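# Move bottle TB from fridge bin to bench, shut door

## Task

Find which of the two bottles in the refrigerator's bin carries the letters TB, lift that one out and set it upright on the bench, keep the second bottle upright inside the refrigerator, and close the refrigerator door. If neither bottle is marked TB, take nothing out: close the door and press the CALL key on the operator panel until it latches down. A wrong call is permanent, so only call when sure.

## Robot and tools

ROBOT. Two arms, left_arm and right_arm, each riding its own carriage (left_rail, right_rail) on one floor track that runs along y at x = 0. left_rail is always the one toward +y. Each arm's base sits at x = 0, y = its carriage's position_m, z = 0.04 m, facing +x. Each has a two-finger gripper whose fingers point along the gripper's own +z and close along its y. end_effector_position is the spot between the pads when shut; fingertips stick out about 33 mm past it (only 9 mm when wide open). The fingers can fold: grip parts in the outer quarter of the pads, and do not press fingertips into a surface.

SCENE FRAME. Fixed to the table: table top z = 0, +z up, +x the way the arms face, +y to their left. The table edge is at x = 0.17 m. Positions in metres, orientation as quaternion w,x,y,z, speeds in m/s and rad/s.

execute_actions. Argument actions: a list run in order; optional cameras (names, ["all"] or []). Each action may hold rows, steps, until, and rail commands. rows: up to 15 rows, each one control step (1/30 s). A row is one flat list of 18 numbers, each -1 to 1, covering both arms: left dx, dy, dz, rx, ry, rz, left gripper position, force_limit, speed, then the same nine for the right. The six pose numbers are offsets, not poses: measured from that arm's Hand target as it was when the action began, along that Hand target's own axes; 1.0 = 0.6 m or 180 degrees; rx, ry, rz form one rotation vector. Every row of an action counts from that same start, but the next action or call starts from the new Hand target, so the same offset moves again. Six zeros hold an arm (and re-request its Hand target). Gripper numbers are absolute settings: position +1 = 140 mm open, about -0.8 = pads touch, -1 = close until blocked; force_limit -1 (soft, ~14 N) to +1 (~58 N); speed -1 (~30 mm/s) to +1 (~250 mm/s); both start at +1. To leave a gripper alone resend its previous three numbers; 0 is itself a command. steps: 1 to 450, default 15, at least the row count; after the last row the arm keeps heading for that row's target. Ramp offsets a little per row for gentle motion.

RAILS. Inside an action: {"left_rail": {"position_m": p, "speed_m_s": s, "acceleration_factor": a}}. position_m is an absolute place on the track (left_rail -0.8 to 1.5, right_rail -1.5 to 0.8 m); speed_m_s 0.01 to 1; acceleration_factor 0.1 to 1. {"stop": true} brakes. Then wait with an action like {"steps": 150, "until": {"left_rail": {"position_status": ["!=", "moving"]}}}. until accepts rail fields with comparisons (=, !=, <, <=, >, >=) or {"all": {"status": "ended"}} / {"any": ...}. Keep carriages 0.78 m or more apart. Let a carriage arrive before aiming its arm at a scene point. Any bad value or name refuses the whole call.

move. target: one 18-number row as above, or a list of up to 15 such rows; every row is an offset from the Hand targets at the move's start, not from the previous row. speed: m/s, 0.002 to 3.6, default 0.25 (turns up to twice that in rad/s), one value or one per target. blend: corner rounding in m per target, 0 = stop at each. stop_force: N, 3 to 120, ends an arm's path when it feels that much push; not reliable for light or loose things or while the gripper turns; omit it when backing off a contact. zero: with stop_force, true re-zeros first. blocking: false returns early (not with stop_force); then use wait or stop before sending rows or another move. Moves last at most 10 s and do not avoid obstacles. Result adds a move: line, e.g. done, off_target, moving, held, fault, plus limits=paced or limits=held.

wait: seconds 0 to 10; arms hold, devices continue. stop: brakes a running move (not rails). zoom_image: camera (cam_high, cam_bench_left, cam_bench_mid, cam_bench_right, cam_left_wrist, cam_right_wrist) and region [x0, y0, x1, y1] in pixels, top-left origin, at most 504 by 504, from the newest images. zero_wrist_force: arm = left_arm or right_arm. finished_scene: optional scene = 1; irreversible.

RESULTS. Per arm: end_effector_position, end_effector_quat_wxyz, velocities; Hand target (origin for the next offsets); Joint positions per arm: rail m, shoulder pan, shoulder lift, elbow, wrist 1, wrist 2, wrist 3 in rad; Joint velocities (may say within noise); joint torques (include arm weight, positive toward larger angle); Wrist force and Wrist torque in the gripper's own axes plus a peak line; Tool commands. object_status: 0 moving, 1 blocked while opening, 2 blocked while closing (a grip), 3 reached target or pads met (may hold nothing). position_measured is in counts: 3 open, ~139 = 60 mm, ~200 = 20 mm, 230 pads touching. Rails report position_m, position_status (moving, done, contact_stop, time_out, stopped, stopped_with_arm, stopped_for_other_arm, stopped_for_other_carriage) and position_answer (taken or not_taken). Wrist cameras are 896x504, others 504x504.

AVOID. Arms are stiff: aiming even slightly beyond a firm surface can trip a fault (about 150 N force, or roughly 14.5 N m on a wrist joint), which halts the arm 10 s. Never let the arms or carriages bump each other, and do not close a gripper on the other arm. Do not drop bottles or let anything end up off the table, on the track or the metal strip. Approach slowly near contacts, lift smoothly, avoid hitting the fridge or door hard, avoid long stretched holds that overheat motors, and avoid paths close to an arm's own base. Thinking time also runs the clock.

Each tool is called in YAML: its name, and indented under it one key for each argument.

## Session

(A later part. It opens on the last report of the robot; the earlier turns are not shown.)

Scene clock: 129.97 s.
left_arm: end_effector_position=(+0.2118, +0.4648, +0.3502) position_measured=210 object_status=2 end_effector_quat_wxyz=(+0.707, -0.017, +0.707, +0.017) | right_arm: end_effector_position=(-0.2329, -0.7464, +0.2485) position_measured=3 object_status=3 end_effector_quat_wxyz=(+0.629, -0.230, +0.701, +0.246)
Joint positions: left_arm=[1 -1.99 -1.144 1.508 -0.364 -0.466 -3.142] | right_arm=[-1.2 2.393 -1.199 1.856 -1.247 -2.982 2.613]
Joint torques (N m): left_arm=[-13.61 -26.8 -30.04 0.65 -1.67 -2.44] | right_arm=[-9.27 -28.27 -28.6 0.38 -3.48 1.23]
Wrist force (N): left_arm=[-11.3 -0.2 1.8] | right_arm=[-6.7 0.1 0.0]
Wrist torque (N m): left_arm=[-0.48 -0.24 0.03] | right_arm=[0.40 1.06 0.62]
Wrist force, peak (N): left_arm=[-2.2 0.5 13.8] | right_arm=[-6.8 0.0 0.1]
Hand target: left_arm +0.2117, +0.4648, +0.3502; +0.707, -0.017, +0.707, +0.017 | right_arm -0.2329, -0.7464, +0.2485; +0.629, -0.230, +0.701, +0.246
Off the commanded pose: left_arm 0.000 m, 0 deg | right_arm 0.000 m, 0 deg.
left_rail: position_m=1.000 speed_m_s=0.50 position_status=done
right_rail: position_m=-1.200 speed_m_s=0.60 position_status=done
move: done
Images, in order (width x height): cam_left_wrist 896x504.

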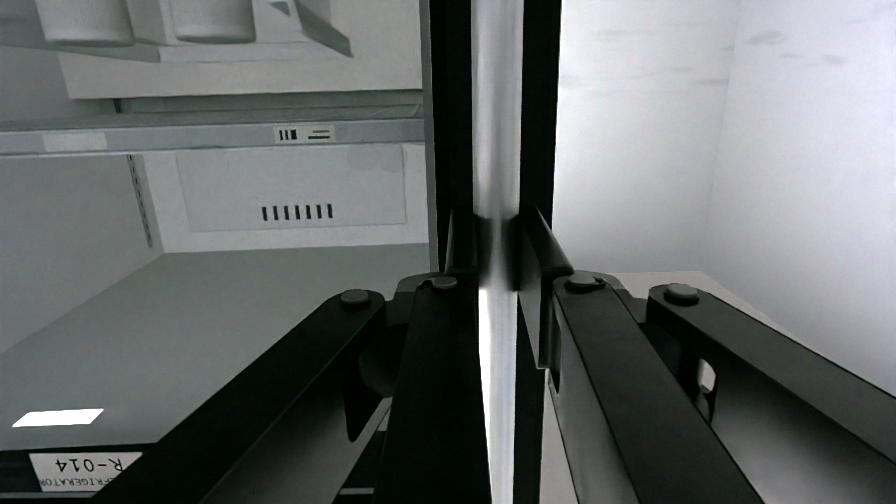

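move:
  target:
    - [0,-0.0125,-0.0815,-0.007,0,0,-1,0.4,-1,0,0,0,0,0,0,1,1,1]
    - [0,-0.047,-0.199,-0.03,0,0,-1,0.4,-1,0,0,0,0,0,0,1,1,1]
    - [0,-0.089,-0.288,-0.055,0,0,-1,0.4,-1,0,0,0,0,0,0,1,1,1]
    - [0,-0.136,-0.36,-0.075,0,0,-1,0.4,-1,0,0,0,0,0,0,1,1,1]
  speed: 0.07
  blend: 0.015
  cameras: ["cam_left_wrist"]

Scene clock: 139.43 s.
left_arm: end_effector_position=(-0.0002, +0.3732, +0.3502) position_measured=210 object_status=2 end_effector_quat_wxyz=(+0.700, -0.100, +0.700, +0.100) | right_arm: end_effector_position=(-0.2329, -0.7464, +0.2485) position_measured=3 object_status=3 end_effector_quat_wxyz=(+0.629, -0.230, +0.701, +0.246)
Joint positions: left_arm=[1 -2.141 -0.504 0.396 0.108 -0.852 -3.142] | right_arm=[-1.2 2.393 -1.199 1.856 -1.247 -2.982 2.613]
Joint torques (N m): left_arm=[13.4 -48.07 -31.08 0.91 -1.66 -2.58] | right_arm=[-7.71 -27.62 -27.85 1.22 -3.57 1.24]
Wrist force (N): left_arm=[-10.6 -0.1 0.8] | right_arm=[-6.5 -0.2 0.2]
Wrist torque (N m): left_arm=[-0.38 -0.31 -0.10] | right_arm=[0.34 1.01 0.62]
Wrist force, peak (N): left_arm=[-11.8 -0.3 2.0] | right_arm=[-7.0 -0.1 0.2]
Hand target: left_arm -0.0003, +0.3731, +0.3502; +0.700, -0.100, +0.700, +0.100 | right_arm -0.2329, -0.7464, +0.2485; +0.629, -0.230, +0.701, +0.246
Off the commanded pose: left_arm 0.000 m, 0 deg | right_arm 0.000 m, 0 deg.
left_rail: position_m=1.000 speed_m_s=0.50 position_status=done
right_rail: position_m=-1.200 speed_m_s=0.60 position_status=done
move: done
Images, in order (width x height): cam_left_wrist 896x504.

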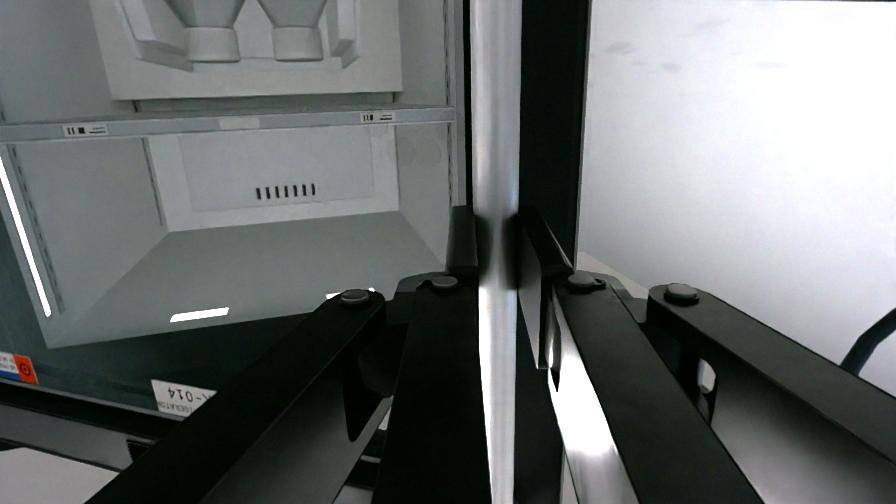

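move:
  target:
    - [0,0,0,0,0,0,0.1,0.4,-0.3,0,0,0,0,0,0,1,1,1]
    - [0,0.02,-0.25,-0.05,0,0,0.1,0.4,-0.3,0,0,0,0,0,0,1,1,1]
  speed: 0.15

execute_actions:
  actions:
    - {"left_rail":{"position_m":1.1,"speed_m_s":0.4},"steps":100,"until":{"all":{"status":"ended"}}}
  cameras: ["cam_left_wrist"]

Scene clock: 151.03 s.
left_arm: end_effector_position=(-0.1467, +0.3441, +0.3497) position_measured=117 object_status=3 end_effector_quat_wxyz=(+0.672, -0.001, +0.741, -0.014) | right_arm: end_effector_position=(-0.2329, -0.7464, +0.2485) position_measured=3 object_status=3 end_effector_quat_wxyz=(+0.629, -0.230, +0.701, +0.246)
Joint positions: left_arm=[1 -2.351 -0.361 0.035 0.186 -0.767 -3.063] | right_arm=[-1.2 2.393 -1.199 1.856 -1.247 -2.982 2.613]
Joint torques (N m): left_arm=[-11.06 -72.53 -31 -0.25 -1.11 2.55] | right_arm=[-9.27 -28.26 -28.55 1.41 -3.25 1.32]
Wrist force (N): left_arm=[-0.9 -0.2 0.0] | right_arm=[-6.5 -0.3 0.2]
Wrist torque (N m): left_arm=[-0.12 -0.26 -0.18] | right_arm=[0.33 1.01 0.61]
Wrist force, peak (N): left_arm=[-11.0 -0.4 0.7] | right_arm=[-7.0 0.0 0.1]
Hand target: left_arm -0.1476, +0.3428, +0.3502; +0.690, -0.154, +0.690, +0.154 | right_arm -0.2329, -0.7464, +0.2485; +0.629, -0.230, +0.701, +0.246
Off the commanded pose: left_arm 0.002 m, 27 deg | right_arm 0.000 m, 0 deg.
left_rail: position_m=1.000 speed_m_s=0.50 position_status=done
right_rail: position_m=-1.200 speed_m_s=0.60 position_status=done
elbow stopped short (left arm): the move would have taken joint 4 (elbow) straighter than the controller allows.
move: off_target (left_arm)

Scene clock: 151.90 s.
left_arm: end_effector_position=(-0.1467, +0.4441, +0.3496) position_measured=117 object_status=3 end_effector_quat_wxyz=(+0.671, -0.002, +0.742, -0.014) | right_arm: end_effector_position=(-0.2329, -0.7464, +0.2485) position_measured=3 object_status=3 end_effector_quat_wxyz=(+0.629, -0.230, +0.701, +0.246)
Joint positions: left_arm=[1.1 -2.351 -0.362 0.035 0.183 -0.767 -3.061] | right_arm=[-1.2 2.393 -1.199 1.856 -1.247 -2.982 2.613]
Joint torques (N m): left_arm=[14.48 -71.06 -29.64 -0.23 -1.36 2.83] | right_arm=[-8.12 -28.49 -27.96 1.38 -3.14 1.35]
Wrist force (N): left_arm=[-1.0 0.0 0.0] | right_arm=[-6.6 -0.1 0.2]
Wrist torque (N m): left_arm=[-0.07 -0.24 -0.18] | right_arm=[0.35 1.03 0.61]
Wrist force, peak (N): left_arm=[-0.4 -2.8 0.1] | right_arm=[-6.9 -0.2 0.3]
Hand target: left_arm -0.1476, +0.4428, +0.3502; +0.690, -0.154, +0.690, +0.154 | right_arm -0.2329, -0.7464, +0.2485; +0.629, -0.230, +0.701, +0.246
Tool commands: left_gripper/position=+0.1 left_gripper/force_limit=+0.4 left_gripper/speed=-0.3 right_gripper/position=+1.0 right_gripper/force_limit=+1.0 right_gripper/speed=+1.0
Off the commanded pose: left_arm 0.002 m, 27 deg | right_arm 0.000 m, 0 deg.
left_rail: position_m=1.100 speed_m_s=0.40 position_status=done
right_rail: position_m=-1.200 speed_m_s=0.60 position_status=done
elbow stopped short (left arm): the move would have taken joint 4 (elbow) straighter than the controller allows.
Images, in order (width x height): cam_left_wrist 896x504.

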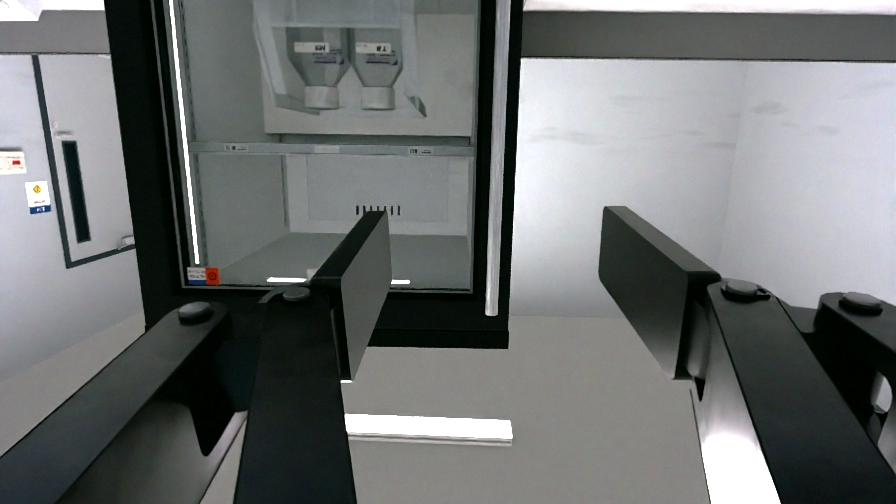

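execute_actions:
  actions:
    - {"left_rail":{"position_m":1.4,"speed_m_s":0.4},"steps":100,"until":{"all":{"status":"ended"}}}

move:
  target: [0,-0.067,0.337,0.139,0,0,0.5,0.4,0,-0.207,0.198,0.533,0.1075,-0.031,-0.0125,0.1,0.4,0]
  speed: 0.3

execute_actions:
  actions:
    - {"right_rail":{"position_m":-0.42,"speed_m_s":0.5},"steps":150,"until":{"all":{"status":"ended"}}}
  cameras: ["cam_right_wrist","cam_left_wrist"]

Scene clock: 168.47 s.
left_arm: end_effector_position=(-0.1467, +0.7441, +0.3497) position_measured=117 object_status=3 end_effector_quat_wxyz=(+0.671, -0.002, +0.742, -0.014) | right_arm: end_effector_position=(-0.2329, -0.7464, +0.2485) position_measured=3 object_status=3 end_effector_quat_wxyz=(+0.629, -0.230, +0.701, +0.246)
Joint positions: left_arm=[1.4 -2.351 -0.363 0.035 0.183 -0.767 -3.061] | right_arm=[-1.2 2.393 -1.199 1.856 -1.247 -2.982 2.613]
Joint torques (N m): left_arm=[-9.37 -65.21 -9.36 0.23 -0.59 2.38] | right_arm=[-9.24 -28.3 -27.89 1.39 -2.98 1.02]
Wrist force (N): left_arm=[-0.7 0.1 -0.1] | right_arm=[-6.7 -0.1 0.3]
Wrist torque (N m): left_arm=[-0.04 -0.30 -0.18] | right_arm=[0.36 1.05 0.62]
Wrist force, peak (N): left_arm=[-0.5 -2.5 0.7] | right_arm=[-7.0 -0.2 0.2]
Hand target: left_arm -0.1476, +0.7428, +0.3502; +0.690, -0.154, +0.690, +0.154 | right_arm -0.2329, -0.7464, +0.2485; +0.629, -0.230, +0.701, +0.246
Tool commands: left_gripper/position=+0.1 left_gripper/force_limit=+0.4 left_gripper/speed=-0.3 right_gripper/position=+1.0 right_gripper/force_limit=+1.0 right_gripper/speed=+1.0
Off the commanded pose: left_arm 0.002 m, 27 deg | right_arm 0.000 m, 0 deg.
left_rail: position_m=1.400 speed_m_s=0.40 position_status=done
right_rail: position_m=-1.200 speed_m_s=0.60 position_status=done
elbow stopped short (left arm): the move would have taken joint 4 (elbow) straighter than the controller allows.

Scene clock: 170.93 s.
left_arm: end_effector_position=(+0.0524, +0.7926, +0.3502) position_measured=66 object_status=3 end_effector_quat_wxyz=(+0.707, -0.001, +0.707, +0.001) | right_arm: end_effector_position=(-0.0495, -0.4505, +0.3503) position_measured=117 object_status=3 end_effector_quat_wxyz=(+0.705, -0.112, +0.691, +0.115) end_effector_velocity=(+0.000, +0.000, -0.001) end_effector_angular_velocity=(+0.001, +0.001, +0.000)
Joint positions: left_arm=[1.4 -2.176 -0.898 1.117 -0.219 -0.608 -3.142] | right_arm=[-1.2 1.876 -0.871 1.187 -1.219 -3.168 2.24]
Joint velocities: left_arm=[within noise] | right_arm=[0 0 0.001 0 0.003 0.001 0.005]
Joint torques (N m): left_arm=[14.79 -58.69 -7.08 -0.34 2.54 -2.45] | right_arm=[-9.8 -45.27 -31.84 0.94 -4.73 2.32]
Wrist force (N): left_arm=[-0.7 0.2 0.4] | right_arm=[-6.9 -0.2 1.1]
Wrist torque (N m): left_arm=[-0.07 -0.34 -0.07] | right_arm=[0.40 1.15 0.44]
Wrist force, peak (N): left_arm=[-1.0 0.1 1.8] | right_arm=[-7.2 0.8 3.1]
Hand target: left_arm +0.0524, +0.7926, +0.3502; +0.707, -0.001, +0.707, +0.001 | right_arm -0.0491, -0.4503, +0.3503; +0.696, -0.122, +0.697, +0.123
Off the commanded pose: left_arm 0.000 m, 0 deg | right_arm 0.000 m, 2 deg.
left_rail: position_m=1.400 speed_m_s=0.40 position_status=done
right_rail: position_m=-1.200 speed_m_s=0.60 position_status=done
move: done

Scene clock: 173.50 s.
left_arm: end_effector_position=(+0.0524, +0.7925, +0.3502) position_measured=66 object_status=3 end_effector_quat_wxyz=(+0.707, -0.001, +0.707, +0.001) | right_arm: end_effector_position=(-0.0494, +0.3296, +0.3503) position_measured=117 object_status=3 end_effector_quat_wxyz=(+0.704, -0.116, +0.690, +0.119)
Joint positions: left_arm=[1.4 -2.176 -0.898 1.117 -0.219 -0.608 -3.142] | right_arm=[-0.42 1.875 -0.843 1.087 -0.86 -3.177 2.527]
Joint torques (N m): left_arm=[15.89 -58.13 -5.93 -0.3 2.25 -1.96] | right_arm=[-5.17 -45.6 -32.97 0.98 -4.25 2.54]
Wrist force (N): left_arm=[-1.0 0.0 0.5] | right_arm=[-7.1 -0.5 1.1]
Wrist torque (N m): left_arm=[-0.11 -0.28 -0.07] | right_arm=[0.38 1.17 0.44]
Wrist force, peak (N): left_arm=[-1.2 -0.2 0.4] | right_arm=[-7.4 -1.9 0.6]
Hand target: left_arm +0.0524, +0.7925, +0.3502; +0.707, -0.001, +0.707, +0.001 | right_arm -0.0491, +0.3297, +0.3503; +0.696, -0.122, +0.697, +0.123
Tool commands: left_gripper/position=+0.5 left_gripper/force_limit=+0.4 left_gripper/speed=+0.0 right_gripper/position=+0.1 right_gripper/force_limit=+0.4 right_gripper/speed=+0.0
Off the commanded pose: left_arm 0.000 m, 0 deg | right_arm 0.000 m, 1 deg.
left_rail: position_m=1.400 speed_m_s=0.40 position_status=done
right_rail: position_m=-0.420 speed_m_s=0.50 position_status=done
Images, in order (width x height): cam_left_wrist 896x504, cam_right_wrist 896x504.

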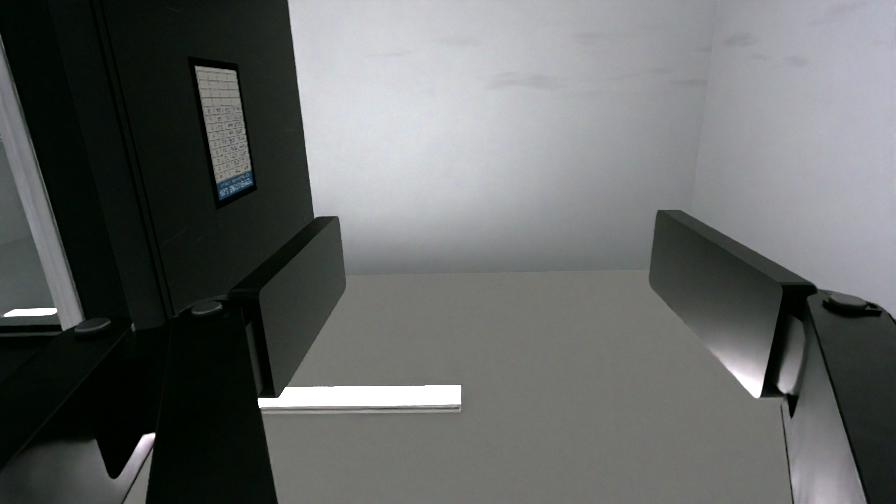

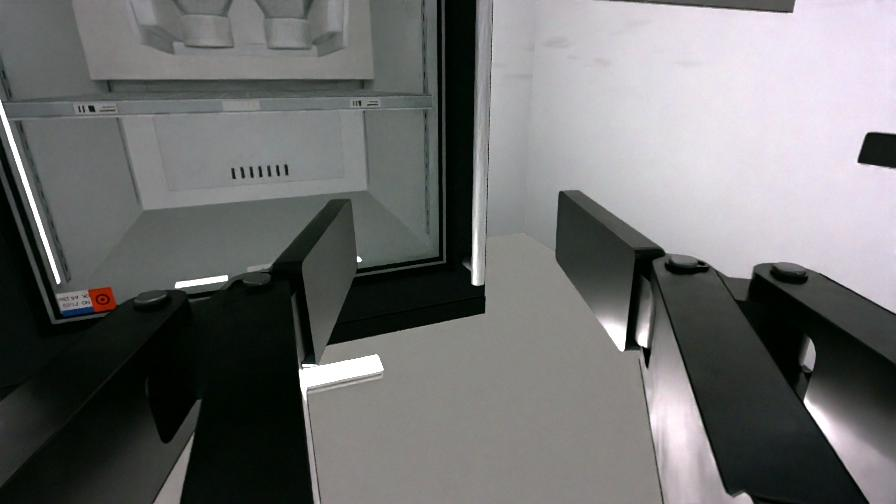

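move:
  target: [0,0,0,0,0,0,0.5,0.4,0,0,0.04,0.42,0,0,0,0.1,0.4,0]
  speed: 0.2
  cameras: ["cam_right_wrist"]

Scene clock: 177.90 s.
left_arm: end_effector_position=(+0.0524, +0.7925, +0.3502) position_measured=66 object_status=3 end_effector_quat_wxyz=(+0.707, -0.001, +0.707, +0.001) | right_arm: end_effector_position=(+0.1795, +0.4382, +0.3502) position_measured=117 object_status=3 end_effector_quat_wxyz=(+0.697, -0.122, +0.696, +0.123)
Joint positions: left_arm=[1.4 -2.176 -0.898 1.117 -0.219 -0.608 -3.142] | right_arm=[-0.42 1.544 -0.576 0.535 0.039 -3.518 3.141]
Joint torques (N m): left_arm=[13.75 -57.29 -7.19 -0.15 2.3 -0.26] | right_arm=[-9.51 -52.87 -32.45 1.84 2.56 1.88]
Wrist force (N): left_arm=[-0.7 0.1 0.2] | right_arm=[-6.8 -0.3 0.5]
Wrist torque (N m): left_arm=[-0.08 -0.34 -0.06] | right_arm=[0.45 1.14 0.43]
Wrist force, peak (N): left_arm=[-1.1 0.3 0.7] | right_arm=[-7.2 -0.2 1.0]
Hand target: left_arm +0.0524, +0.7925, +0.3502; +0.707, -0.001, +0.707, +0.001 | right_arm +0.1795, +0.4383, +0.3502; +0.696, -0.122, +0.697, +0.123
Off the commanded pose: left_arm 0.000 m, 0 deg | right_arm 0.000 m, 0 deg.
left_rail: position_m=1.400 speed_m_s=0.40 position_status=done
right_rail: position_m=-0.420 speed_m_s=0.50 position_status=done
move: done
Images, in order (width x height): cam_right_wrist 896x504.

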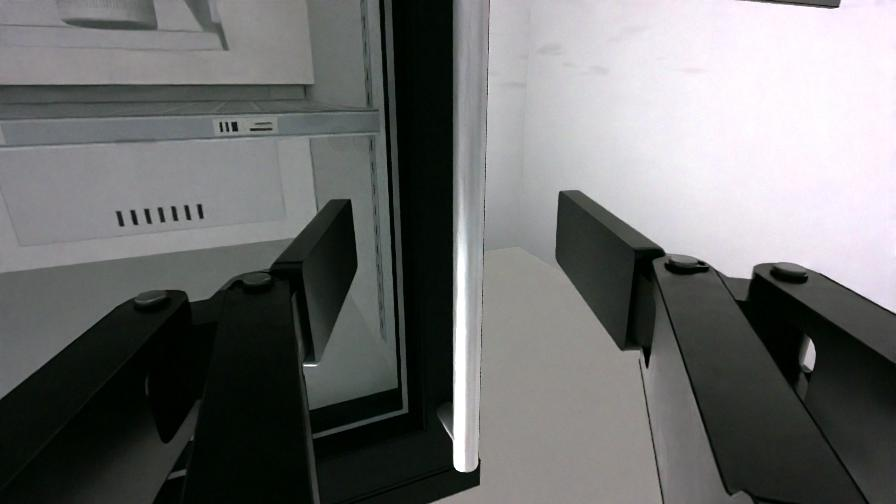

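move:
  target: [0,0,0,0,0,0,0.5,0.4,0,0,0.009,0.108,0,0,0,0.1,0.4,0]
  speed: 0.08
  cameras: ["cam_right_wrist"]

execute_actions:
  actions:
    - {"rows":[[0,0,0,0,0,0,0.5,0.4,0,0,0,0,0,0,0,-1,0.4,-1]],"steps":95}
  cameras: ["cam_right_wrist"]

Scene clock: 182.63 s.
left_arm: end_effector_position=(+0.0524, +0.7925, +0.3502) position_measured=66 object_status=3 end_effector_quat_wxyz=(+0.707, -0.001, +0.707, +0.001) | right_arm: end_effector_position=(+0.2386, +0.4654, +0.3502) position_measured=117 object_status=3 end_effector_quat_wxyz=(+0.696, -0.122, +0.696, +0.123)
Joint positions: left_arm=[1.4 -2.176 -0.898 1.117 -0.219 -0.608 -3.142] | right_arm=[-0.42 1.468 -0.453 0.297 0.156 -3.593 3.142]
Joint torques (N m): left_arm=[15.32 -58.58 -6.8 -0.38 2.33 1.36] | right_arm=[-8.92 -55.92 -33.23 1.69 2.42 2.14]
Wrist force (N): left_arm=[-0.9 0.1 0.1] | right_arm=[-6.8 0.2 0.7]
Wrist torque (N m): left_arm=[-0.09 -0.31 -0.06] | right_arm=[0.51 1.12 0.42]
Wrist force, peak (N): left_arm=[-1.2 0.0 0.5] | right_arm=[-7.1 -0.1 0.6]
Hand target: left_arm +0.0524, +0.7925, +0.3502; +0.707, -0.001, +0.707, +0.001 | right_arm +0.2386, +0.4655, +0.3502; +0.696, -0.122, +0.697, +0.123
Off the commanded pose: left_arm 0.000 m, 0 deg | right_arm 0.000 m, 0 deg.
left_rail: position_m=1.400 speed_m_s=0.40 position_status=done
right_rail: position_m=-0.420 speed_m_s=0.50 position_status=done
move: done
Images, in order (width x height): cam_right_wrist 896x504.

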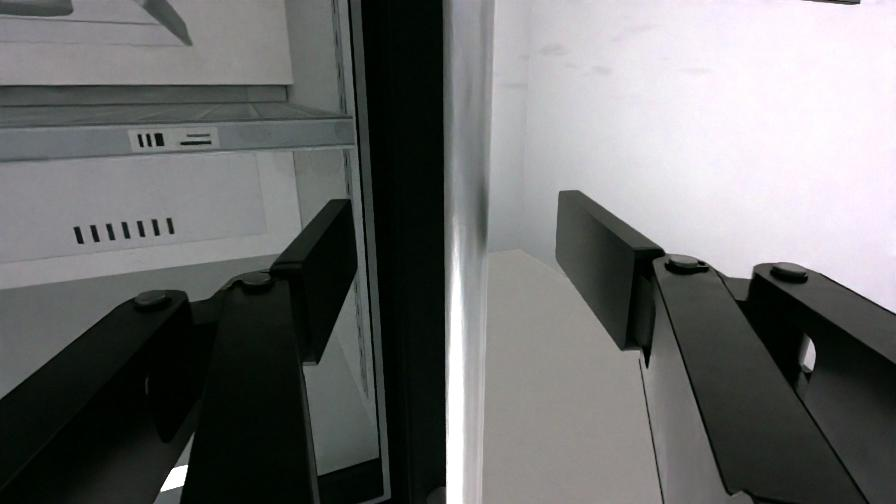

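Scene clock: 186.00 s.
left_arm: end_effector_position=(+0.0524, +0.7925, +0.3502) position_measured=66 object_status=3 end_effector_quat_wxyz=(+0.707, -0.001, +0.707, +0.001) | right_arm: end_effector_position=(+0.2386, +0.4655, +0.3502) position_measured=210 object_status=2 end_effector_quat_wxyz=(+0.696, -0.122, +0.697, +0.123)
Joint positions: left_arm=[1.4 -2.176 -0.898 1.117 -0.219 -0.608 -3.142] | right_arm=[-0.42 1.468 -0.451 0.292 0.16 -3.593 3.143]
Joint torques (N m): left_arm=[14.6 -57.71 -9.29 -0.44 2.25 2.42] | right_arm=[5.04 -57.02 -32.52 1.55 2.33 -1.82]
Wrist force (N): left_arm=[-0.5 0.2 0.6] | right_arm=[-6.2 -0.6 -1.4]
Wrist torque (N m): left_arm=[-0.07 -0.38 -0.07] | right_arm=[0.50 1.10 0.89]
Wrist force, peak (N): left_arm=[-1.0 -0.3 0.8] | right_arm=[-6.8 0.0 0.8]
Hand target: left_arm +0.0524, +0.7925, +0.3502; +0.707, -0.001, +0.707, +0.001 | right_arm +0.2386, +0.4655, +0.3502; +0.696, -0.122, +0.697, +0.123
Off the commanded pose: left_arm 0.000 m, 0 deg | right_arm 0.000 m, 0 deg.
left_rail: position_m=1.400 speed_m_s=0.40 position_status=done
right_rail: position_m=-0.420 speed_m_s=0.50 position_status=done
Images, in order (width x height): cam_right_wrist 896x504.

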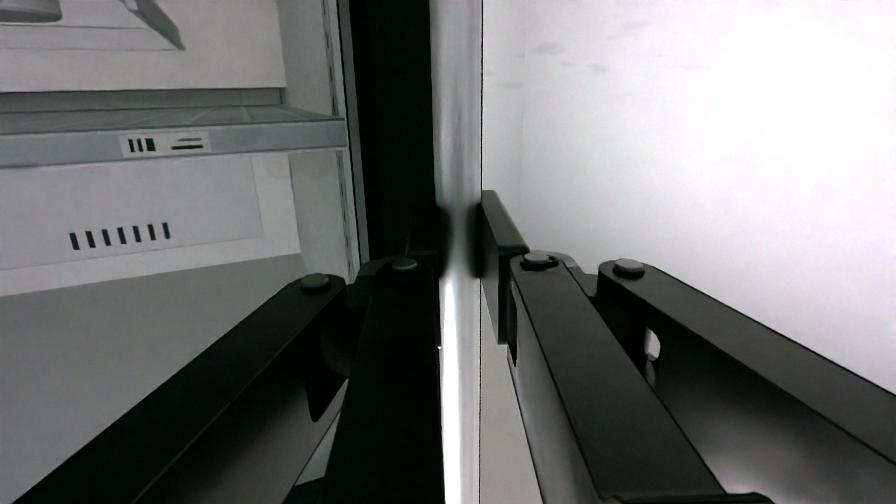

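move:
  target:
    - [0,0,0,0,0,0,0.5,0.4,0,0,0.023,-0.12,-0.033,0,0,-1,0.4,-1]
    - [0,0,0,0,0,0,0.5,0.4,0,0,0.025,-0.2425,-0.067,0,0,-1,0.4,-1]
    - [0,0,0,0,0,0,0.5,0.4,0,0,0.006,-0.363,-0.1,0,0,-1,0.4,-1]
    - [0,0,0,0,0,0,0.5,0.4,0,0,-0.034,-0.479,-0.133,0,0,-1,0.4,-1]
  speed: 0.08
  blend: 0.02
  cameras: ["cam_right_wrist"]

Scene clock: 194.97 s.
left_arm: end_effector_position=(+0.0524, +0.7925, +0.3502) position_measured=66 object_status=3 end_effector_quat_wxyz=(+0.707, -0.001, +0.707, +0.001) | right_arm: end_effector_position=(-0.0245, +0.3483, +0.3503) position_measured=210 object_status=2 end_effector_quat_wxyz=(+0.656, -0.264, +0.656, +0.265)
Joint positions: left_arm=[1.4 -2.176 -0.898 1.117 -0.219 -0.608 -3.142] | right_arm=[-0.42 1.772 -1.035 1.341 -0.306 -3.707 3.142]
Joint torques (N m): left_arm=[13.53 -57.64 -7.49 -0.22 1.97 2.65] | right_arm=[14.19 -52.12 -18.28 -6.32 -6.79 -2.98]
Wrist force (N): left_arm=[-0.8 0.2 0.2] | right_arm=[-5.2 -12.4 1.9]
Wrist torque (N m): left_arm=[-0.06 -0.33 -0.06] | right_arm=[0.13 1.26 0.80]
Wrist force, peak (N): left_arm=[-1.2 -0.2 0.8] | right_arm=[3.1 0.1 15.5]
Hand target: left_arm +0.0524, +0.7925, +0.3502; +0.707, -0.001, +0.707, +0.001 | right_arm -0.0246, +0.3482, +0.3503; +0.656, -0.264, +0.656, +0.265
Off the commanded pose: left_arm 0.000 m, 0 deg | right_arm 0.000 m, 0 deg.
left_rail: position_m=1.400 speed_m_s=0.40 position_status=done
right_rail: position_m=-0.420 speed_m_s=0.50 position_status=done
move: done
Images, in order (width x height): cam_right_wrist 896x504.

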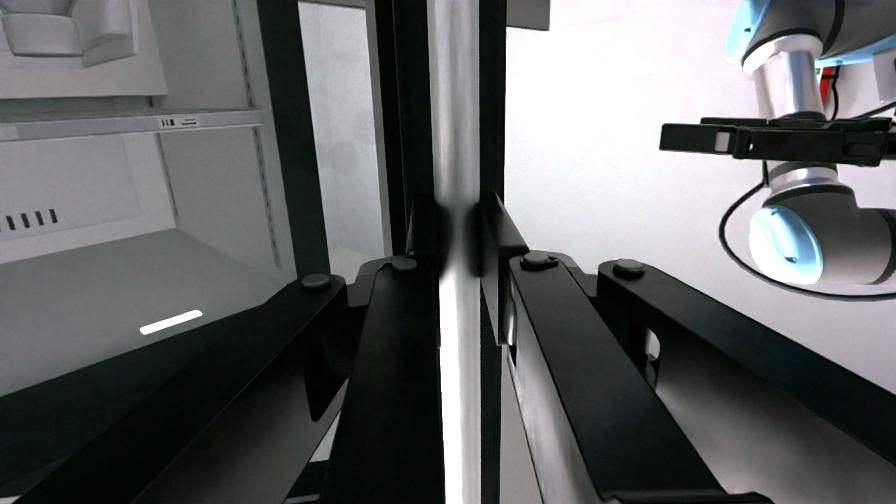

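move:
  target:
    - [0,0,0,0,0,0,0.5,0.4,0,0,-0.011,-0.122,-0.033,0,0,-1,0.4,-1]
    - [0,0,0,0,0,0,0.5,0.4,0,0,-0.042,-0.24,-0.067,0,0,-1,0.4,-1]
    - [0,0,0,0,0,0,0.5,0.4,0,0,-0.092,-0.353,-0.1,0,0,-1,0.4,-1]
    - [0,0,0,0,0,0,0.5,0.4,0,0,-0.165,-0.451,-0.133,0,0,-1,0.4,-1]
  speed: 0.08
  blend: 0.02
  cameras: ["cam_right_wrist"]

Scene clock: 204.23 s.
left_arm: end_effector_position=(+0.0524, +0.7925, +0.3502) position_measured=66 object_status=3 end_effector_quat_wxyz=(+0.707, -0.001, +0.707, +0.001) | right_arm: end_effector_position=(-0.1508, +0.0893, +0.3501) position_measured=210 object_status=2 end_effector_quat_wxyz=(+0.587, -0.394, +0.587, +0.395)
Joint positions: left_arm=[1.4 -2.176 -0.898 1.117 -0.219 -0.608 -3.142] | right_arm=[-0.42 2.058 -1.639 2.107 -0.469 -3.838 3.142]
Joint torques (N m): left_arm=[12.39 -57.6 -7.19 -0.17 1.97 2.39] | right_arm=[0.35 -31.46 -16.64 0.79 0.18 -2.66]
Wrist force (N): left_arm=[-0.9 0.3 0.3] | right_arm=[2.4 12.1 -0.2]
Wrist torque (N m): left_arm=[-0.04 -0.29 -0.06] | right_arm=[-0.08 1.01 0.66]
Wrist force, peak (N): left_arm=[-1.1 0.2 0.6] | right_arm=[-5.3 -12.8 2.1]
Hand target: left_arm +0.0524, +0.7925, +0.3502; +0.707, -0.001, +0.707, +0.001 | right_arm -0.1509, +0.0892, +0.3501; +0.587, -0.394, +0.587, +0.395
Off the commanded pose: left_arm 0.000 m, 0 deg | right_arm 0.000 m, 0 deg.
left_rail: position_m=1.400 speed_m_s=0.40 position_status=done
right_rail: position_m=-0.420 speed_m_s=0.50 position_status=done
move: done
Images, in order (width x height): cam_right_wrist 896x504.

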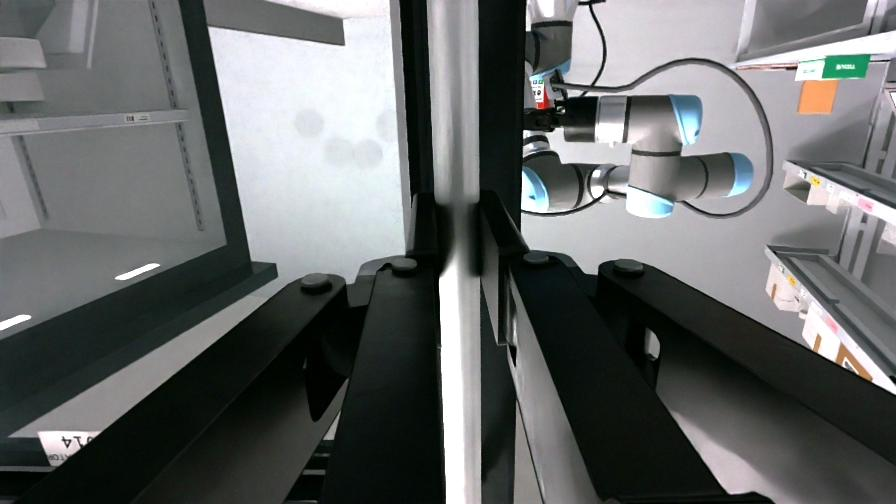

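execute_actions:
  actions:
    - {"left_rail":{"position_m":0.9,"speed_m_s":0.35},"steps":120,"until":{"left_rail":{"position_status":["!=","moving"]}}}
  cameras: ["cam_left_wrist"]

zoom_image:
  camera: "cam_left_wrist"
  region: [200, 0, 600, 200]

Scene clock: 208.27 s.
left_arm: end_effector_position=(+0.0524, +0.2925, +0.3502) position_measured=66 object_status=3 end_effector_quat_wxyz=(+0.707, -0.001, +0.707, +0.001) | right_arm: end_effector_position=(-0.1509, +0.0892, +0.3501) position_measured=210 object_status=2 end_effector_quat_wxyz=(+0.587, -0.394, +0.587, +0.395)
Joint positions: left_arm=[0.9 -2.176 -0.898 1.117 -0.219 -0.608 -3.142] | right_arm=[-0.42 2.059 -1.639 2.107 -0.469 -3.838 3.142]
Joint torques (N m): left_arm=[8.99 -43.47 -19.81 1.2 1.5 2.32] | right_arm=[0.51 -30.52 -16.07 0.27 0.41 -2.42]
Wrist force (N): left_arm=[-0.8 0.0 0.5] | right_arm=[2.9 12.1 -0.2]
Wrist torque (N m): left_arm=[-0.11 -0.32 -0.07] | right_arm=[-0.07 0.99 0.67]
Wrist force, peak (N): left_arm=[-0.8 2.0 0.7] | right_arm=[2.9 12.3 -0.3]
Hand target: left_arm +0.0524, +0.2925, +0.3502; +0.707, -0.001, +0.707, +0.001 | right_arm -0.1509, +0.0892, +0.3501; +0.587, -0.394, +0.587, +0.395
Tool commands: left_gripper/position=+0.5 left_gripper/force_limit=+0.4 left_gripper/speed=+0.0 right_gripper/position=-1.0 right_gripper/force_limit=+0.4 right_gripper/speed=-1.0
Off the commanded pose: left_arm 0.000 m, 0 deg | right_arm 0.000 m, 0 deg.
left_rail: position_m=0.900 speed_m_s=0.35 position_status=done
right_rail: position_m=-0.420 speed_m_s=0.50 position_status=done
Images, in order (width x height): cam_left_wrist 896x504.

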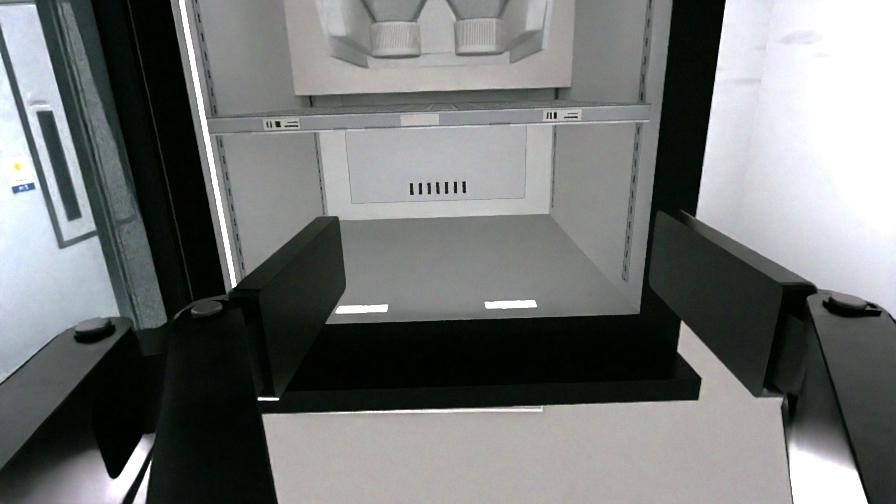

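Scaled by 1.260 from the camera's 896x504 image, which has a finer 1280x720 frame.

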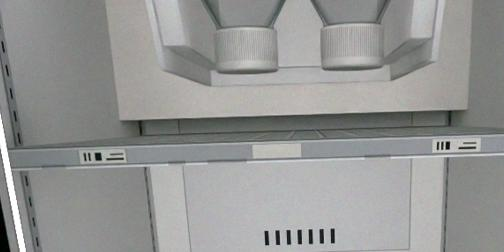

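move:
  target: [0.32,0,-0.08,0,0,0,0.5,0.4,0,0,0,0,0,0,0,-1,0.4,-1]
  cameras: ["cam_left_wrist"]

zoom_image:
  camera: "cam_left_wrist"
  region: [340, 0, 600, 250]

Scene clock: 211.33 s.
left_arm: end_effector_position=(+0.0045, +0.2924, +0.1584) position_measured=66 object_status=3 end_effector_quat_wxyz=(+0.707, -0.001, +0.707, +0.001) | right_arm: end_effector_position=(-0.1509, +0.0892, +0.3501) position_measured=210 object_status=2 end_effector_quat_wxyz=(+0.587, -0.394, +0.587, +0.395)
Joint positions: left_arm=[0.9 -2.234 -0.664 1.218 -0.554 -0.667 -3.142] | right_arm=[-0.42 2.059 -1.639 2.107 -0.469 -3.838 3.142]
Joint torques (N m): left_arm=[-10.72 -45.09 -30.36 -0.5 -1.84 2.59] | right_arm=[-1.16 -30.38 -15.5 -0.1 0.22 -2.7]
Wrist force (N): left_arm=[-0.5 0.2 0.4] | right_arm=[3.0 12.1 -0.3]
Wrist torque (N m): left_arm=[-0.05 -0.40 -0.07] | right_arm=[-0.08 0.98 0.66]
Wrist force, peak (N): left_arm=[-3.1 0.2 1.0] | right_arm=[3.0 12.3 0.0]
Hand target: left_arm +0.0044, +0.2924, +0.1582; +0.707, -0.001, +0.707, +0.001 | right_arm -0.1509, +0.0892, +0.3501; +0.587, -0.394, +0.587, +0.395
Off the commanded pose: left_arm 0.000 m, 0 deg | right_arm 0.000 m, 0 deg.
left_rail: position_m=0.900 speed_m_s=0.35 position_status=done
right_rail: position_m=-0.420 speed_m_s=0.50 position_status=done
move: done
Images, in order (width x height): cam_left_wrist 896x504.

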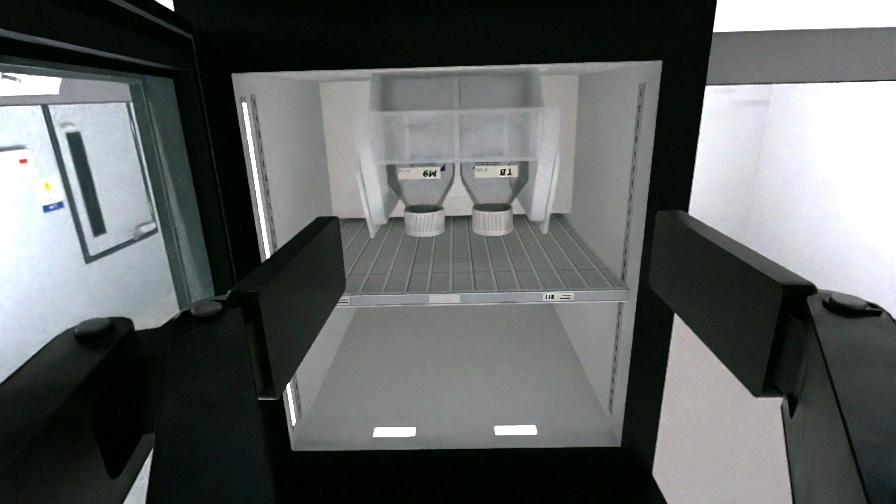

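Scaled by 1.938 from the camera's 896x504 image, which has a finer 1280x720 frame.

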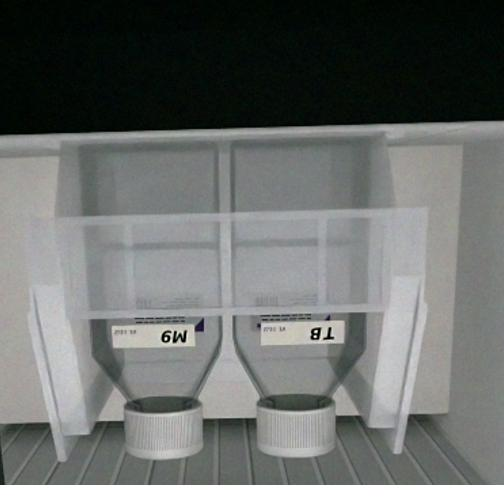

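zoom_image:
  camera: "cam_left_wrist"
  region: [465, 155, 535, 185]

Scaled by 7.200 from the camera's 896x504 image, which has a finer 1280x720 frame.

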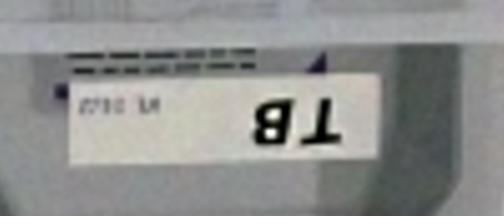

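move:
  target: [-0.02,0,0.22,0,0,0,0.3,0.4,0,0,0,0,0,0,0,-1,0.4,-1]
  cameras: ["cam_left_wrist"]

zoom_image:
  camera: "cam_left_wrist"
  region: [300, 0, 700, 310]

Scene clock: 231.27 s.
left_arm: end_effector_position=(+0.1363, +0.2928, +0.1702) position_measured=91 object_status=3 end_effector_quat_wxyz=(+0.707, -0.001, +0.707, +0.001) | right_arm: end_effector_position=(-0.1509, +0.0892, +0.3501) position_measured=210 object_status=2 end_effector_quat_wxyz=(+0.587, -0.394, +0.587, +0.395)
Joint positions: left_arm=[0.9 -2.063 -0.78 1.412 -0.632 -0.495 -3.142] | right_arm=[-0.42 2.059 -1.639 2.107 -0.469 -3.838 3.142]
Joint torques (N m): left_arm=[14.28 -58.21 -3.41 -0.54 2.23 2.62] | right_arm=[-5.42 -31.2 -15.8 -2.62 0.24 -2.73]
Wrist force (N): left_arm=[-0.6 -0.2 0.4] | right_arm=[3.1 12.0 -0.1]
Wrist torque (N m): left_arm=[-0.12 -0.36 -0.07] | right_arm=[-0.09 0.96 0.67]
Wrist force, peak (N): left_arm=[-0.7 0.4 2.6] | right_arm=[3.2 12.3 -0.1]
Hand target: left_arm +0.1364, +0.2928, +0.1702; +0.707, -0.001, +0.707, +0.001 | right_arm -0.1509, +0.0892, +0.3501; +0.587, -0.394, +0.587, +0.395
Off the commanded pose: left_arm 0.000 m, 0 deg | right_arm 0.000 m, 0 deg.
left_rail: position_m=0.900 speed_m_s=0.35 position_status=done
right_rail: position_m=-0.420 speed_m_s=0.50 position_status=done
move: done
Images, in order (width x height): cam_left_wrist 896x504.

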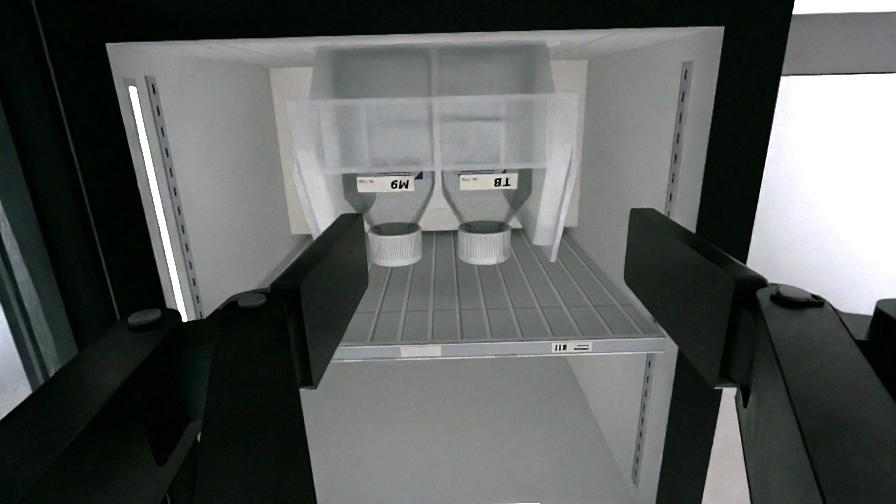

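Scaled by 1.260 from the camera's 896x504 image, which has a finer 1280x720 frame.

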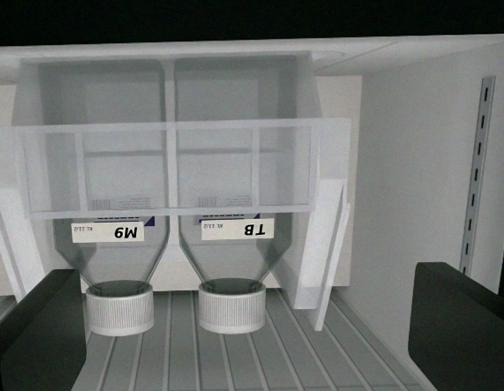

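move:
  target: [-0.233,0,0.05,0,0.194,0,0.3,0.4,0,0,0,0,0,0,0,-1,0.4,-1]
  cameras: ["cam_left_wrist"]

zoom_image:
  camera: "cam_left_wrist"
  region: [250, 0, 700, 350]

Scene clock: 243.47 s.
left_arm: end_effector_position=(+0.1664, +0.2929, +0.3100) position_measured=91 object_status=3 end_effector_quat_wxyz=(+0.462, -0.001, +0.887, +0.001) | right_arm: end_effector_position=(-0.1509, +0.0892, +0.3501) position_measured=210 object_status=2 end_effector_quat_wxyz=(+0.587, -0.394, +0.587, +0.395)
Joint positions: left_arm=[0.9 -1.934 -1.27 1.462 -1.288 -0.699 -2.162] | right_arm=[-0.42 2.059 -1.639 2.107 -0.469 -3.838 3.142]
Joint torques (N m): left_arm=[13.91 -46.43 -35.98 -4.28 -0.48 2.95] | right_arm=[-8.33 -31.03 -15.92 -4.95 0.29 -2.71]
Wrist force (N): left_arm=[0.0 0.6 -0.4] | right_arm=[3.0 12.3 -0.2]
Wrist torque (N m): left_arm=[0.07 -0.33 -0.13] | right_arm=[-0.04 0.99 0.67]
Wrist force, peak (N): left_arm=[-1.4 2.7 1.4] | right_arm=[3.0 12.4 -0.1]
Hand target: left_arm +0.1664, +0.2929, +0.3100; +0.462, -0.001, +0.887, +0.001 | right_arm -0.1509, +0.0892, +0.3501; +0.587, -0.394, +0.587, +0.395
Off the commanded pose: left_arm 0.000 m, 0 deg | right_arm 0.000 m, 0 deg.
left_rail: position_m=0.900 speed_m_s=0.35 position_status=done
right_rail: position_m=-0.420 speed_m_s=0.50 position_status=done
move: done
Images, in order (width x height): cam_left_wrist 896x504.

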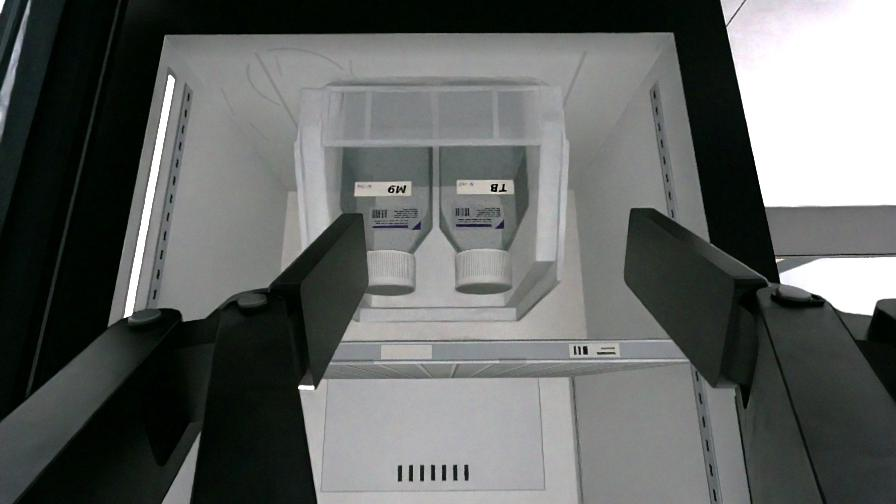

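Scaled by 1.120 from the camera's 896x504 image, which has a finer 1280x720 frame.

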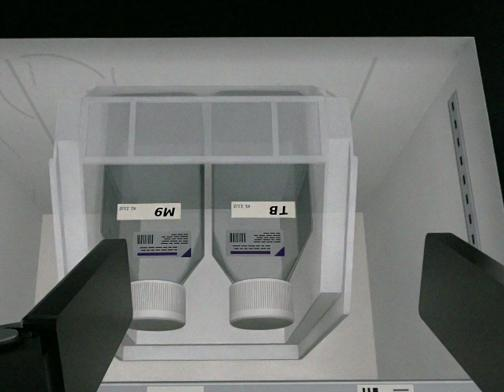

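move:
  target: [-0.0863,-0.003,0.228,0,-0.111,0,-0.09,0.4,0,0,0,0,0,0,0,-1,0.4,-1]
  speed: 0.12
  cameras: ["cam_left_wrist"]

Scene clock: 272.47 s.
left_arm: end_effector_position=(+0.3081, +0.2916, +0.2742) position_measured=140 object_status=3 end_effector_quat_wxyz=(+0.609, -0.001, +0.793, +0.001) | right_arm: end_effector_position=(-0.1509, +0.0892, +0.3501) position_measured=210 object_status=2 end_effector_quat_wxyz=(+0.587, -0.394, +0.587, +0.395)
Joint positions: left_arm=[0.9 -1.779 -1.168 1.638 -1.375 -0.334 -2.264] | right_arm=[-0.42 2.059 -1.639 2.107 -0.469 -3.838 3.142]
Joint torques (N m): left_arm=[14.7 -30.1 -8.06 -4.07 4.26 -2.7] | right_arm=[-11.25 -30.82 -17.25 -5.44 0.23 -2.49]
Wrist force (N): left_arm=[-0.3 0.1 0.0] | right_arm=[3.1 12.1 -0.1]
Wrist torque (N m): left_arm=[-0.08 -0.36 -0.03] | right_arm=[-0.07 0.95 0.66]
Wrist force, peak (N): left_arm=[0.1 0.5 -1.6] | right_arm=[3.2 12.3 -0.4]
Hand target: left_arm +0.3082, +0.2915, +0.2742; +0.609, -0.001, +0.793, +0.001 | right_arm -0.1509, +0.0892, +0.3501; +0.587, -0.394, +0.587, +0.395
Off the commanded pose: left_arm 0.000 m, 0 deg | right_arm 0.000 m, 0 deg.
left_rail: position_m=0.900 speed_m_s=0.35 position_status=done
right_rail: position_m=-0.420 speed_m_s=0.50 position_status=done
move: done
Images, in order (width x height): cam_left_wrist 896x504.

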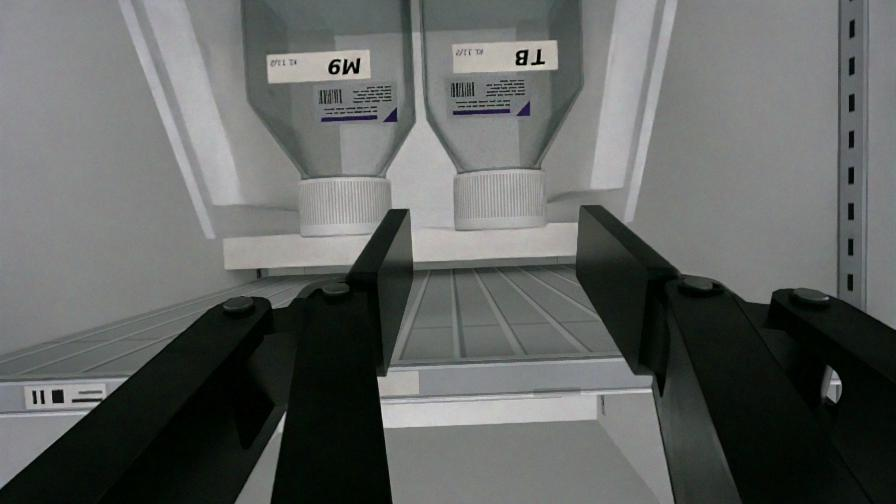

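move:
  target: [0,0.007,0.15,0,0,0,-0.09,0.4,0,0,0,0,0,0,0,-1,0.4,-1]
  speed: 0.05
  stop_force: 5
  cameras: ["cam_left_wrist"]

Scene clock: 279.77 s.
left_arm: end_effector_position=(+0.3952, +0.2960, +0.2509) position_measured=140 object_status=3 end_effector_quat_wxyz=(+0.609, -0.001, +0.793, +0.001) | right_arm: end_effector_position=(-0.1509, +0.0892, +0.3501) position_measured=210 object_status=2 end_effector_quat_wxyz=(+0.587, -0.394, +0.587, +0.395)
Joint positions: left_arm=[0.9 -1.635 -1.124 1.752 -1.951 -0.269 -1.827] | right_arm=[-0.42 2.059 -1.639 2.107 -0.469 -3.838 3.142]
Joint torques (N m): left_arm=[14.51 -34.16 -6.86 -5.35 5.49 2.89] | right_arm=[-10.49 -31.14 -16.71 -5.4 0.32 -2.37]
Wrist force (N): left_arm=[-0.4 1.3 -0.4] | right_arm=[2.9 11.9 -0.1]
Wrist torque (N m): left_arm=[0.03 -0.36 -0.15] | right_arm=[-0.08 1.00 0.67]
Wrist force, peak (N): left_arm=[-0.6 1.3 -0.2] | right_arm=[3.0 12.3 -0.3]
Hand target: left_arm +0.3952, +0.2960, +0.2510; +0.609, -0.001, +0.793, +0.001 | right_arm -0.1509, +0.0892, +0.3501; +0.587, -0.394, +0.587, +0.395
Off the commanded pose: left_arm 0.000 m, 0 deg | right_arm 0.000 m, 0 deg.
left_rail: position_m=0.900 speed_m_s=0.35 position_status=done
right_rail: position_m=-0.420 speed_m_s=0.50 position_status=done
move: done
Images, in order (width x height): cam_left_wrist 896x504.

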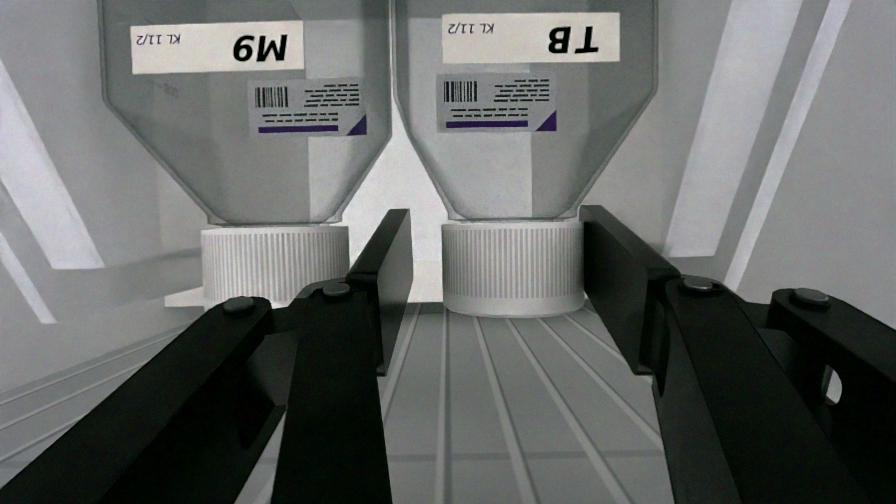

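move:
  target: [-0.005,0.01,0,0,0,0,-0.09,0.4,0,0,0,0,0,0,0,-1,0.4,-1]
  speed: 0.03

execute_actions:
  actions:
    - {"rows":[[0,0,0,0,0,0,-1,0.1,-1,0,0,0,0,0,0,-1,0.4,-1]],"steps":60}
  cameras: ["cam_left_wrist"]

Scene clock: 286.97 s.
left_arm: end_effector_position=(+0.3959, +0.3019, +0.2538) position_measured=140 object_status=3 end_effector_quat_wxyz=(+0.609, -0.001, +0.793, +0.001) | right_arm: end_effector_position=(-0.1509, +0.0892, +0.3501) position_measured=210 object_status=2 end_effector_quat_wxyz=(+0.587, -0.394, +0.587, +0.395)
Joint positions: left_arm=[0.9 -1.635 -1.14 1.767 -1.953 -0.269 -1.825] | right_arm=[-0.42 2.059 -1.639 2.107 -0.469 -3.838 3.142]
Joint torques (N m): left_arm=[14.78 -48.33 -7.43 -5.34 5.33 2.52] | right_arm=[-11.44 -30.97 -16.49 -5.47 0.66 -2.5]
Wrist force (N): left_arm=[-0.4 0.3 -0.1] | right_arm=[3.0 12.1 -0.2]
Wrist torque (N m): left_arm=[0.00 -0.34 -0.15] | right_arm=[-0.07 0.97 0.66]
Wrist force, peak (N): left_arm=[-0.3 1.6 -0.5] | right_arm=[2.8 12.2 -0.3]
Hand target: left_arm +0.3959, +0.3020, +0.2539; +0.609, -0.001, +0.793, +0.001 | right_arm -0.1509, +0.0892, +0.3501; +0.587, -0.394, +0.587, +0.395
Off the commanded pose: left_arm 0.000 m, 0 deg | right_arm 0.000 m, 0 deg.
left_rail: position_m=0.900 speed_m_s=0.35 position_status=done
right_rail: position_m=-0.420 speed_m_s=0.50 position_status=done
move: done

Scene clock: 289.17 s.
left_arm: end_effector_position=(+0.3959, +0.3020, +0.2539) position_measured=161 object_status=2 end_effector_quat_wxyz=(+0.609, -0.001, +0.793, +0.001) | right_arm: end_effector_position=(-0.1509, +0.0892, +0.3501) position_measured=210 object_status=2 end_effector_quat_wxyz=(+0.587, -0.394, +0.587, +0.395)
Joint positions: left_arm=[0.9 -1.635 -1.14 1.768 -1.953 -0.269 -1.825] | right_arm=[-0.42 2.059 -1.639 2.107 -0.469 -3.838 3.142]
Joint torques (N m): left_arm=[14.62 -46.91 -6.17 -2.7 3.69 2.99] | right_arm=[-11.07 -31.28 -16.71 -5.36 0.63 -2.33]
Wrist force (N): left_arm=[0.3 -0.2 -0.9] | right_arm=[2.9 11.9 -0.4]
Wrist torque (N m): left_arm=[0.04 -0.41 -0.20] | right_arm=[-0.09 0.99 0.66]
Wrist force, peak (N): left_arm=[-0.9 -0.5 -1.6] | right_arm=[2.7 12.2 -0.3]
Hand target: left_arm +0.3959, +0.3020, +0.2539; +0.609, -0.001, +0.793, +0.001 | right_arm -0.1509, +0.0892, +0.3501; +0.587, -0.394, +0.587, +0.395
Off the commanded pose: left_arm 0.000 m, 0 deg | right_arm 0.000 m, 0 deg.
left_rail: position_m=0.900 speed_m_s=0.35 position_status=done
right_rail: position_m=-0.420 speed_m_s=0.50 position_status=done
Images, in order (width x height): cam_left_wrist 896x504.

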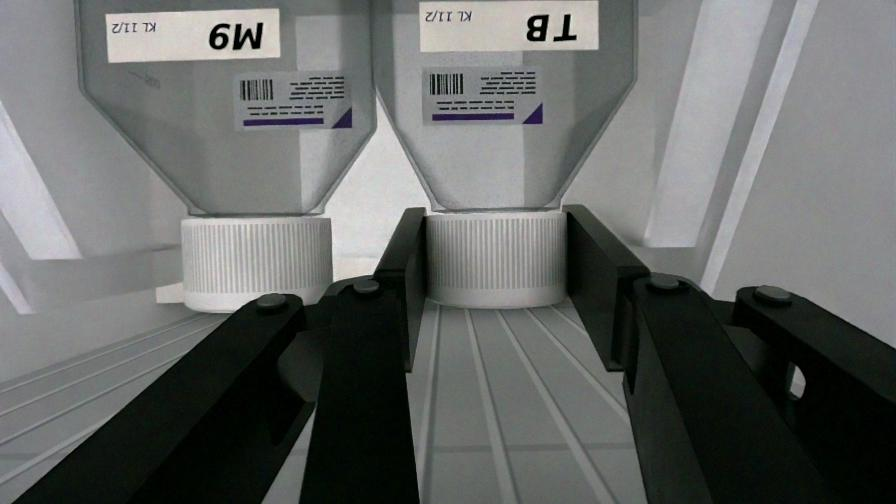

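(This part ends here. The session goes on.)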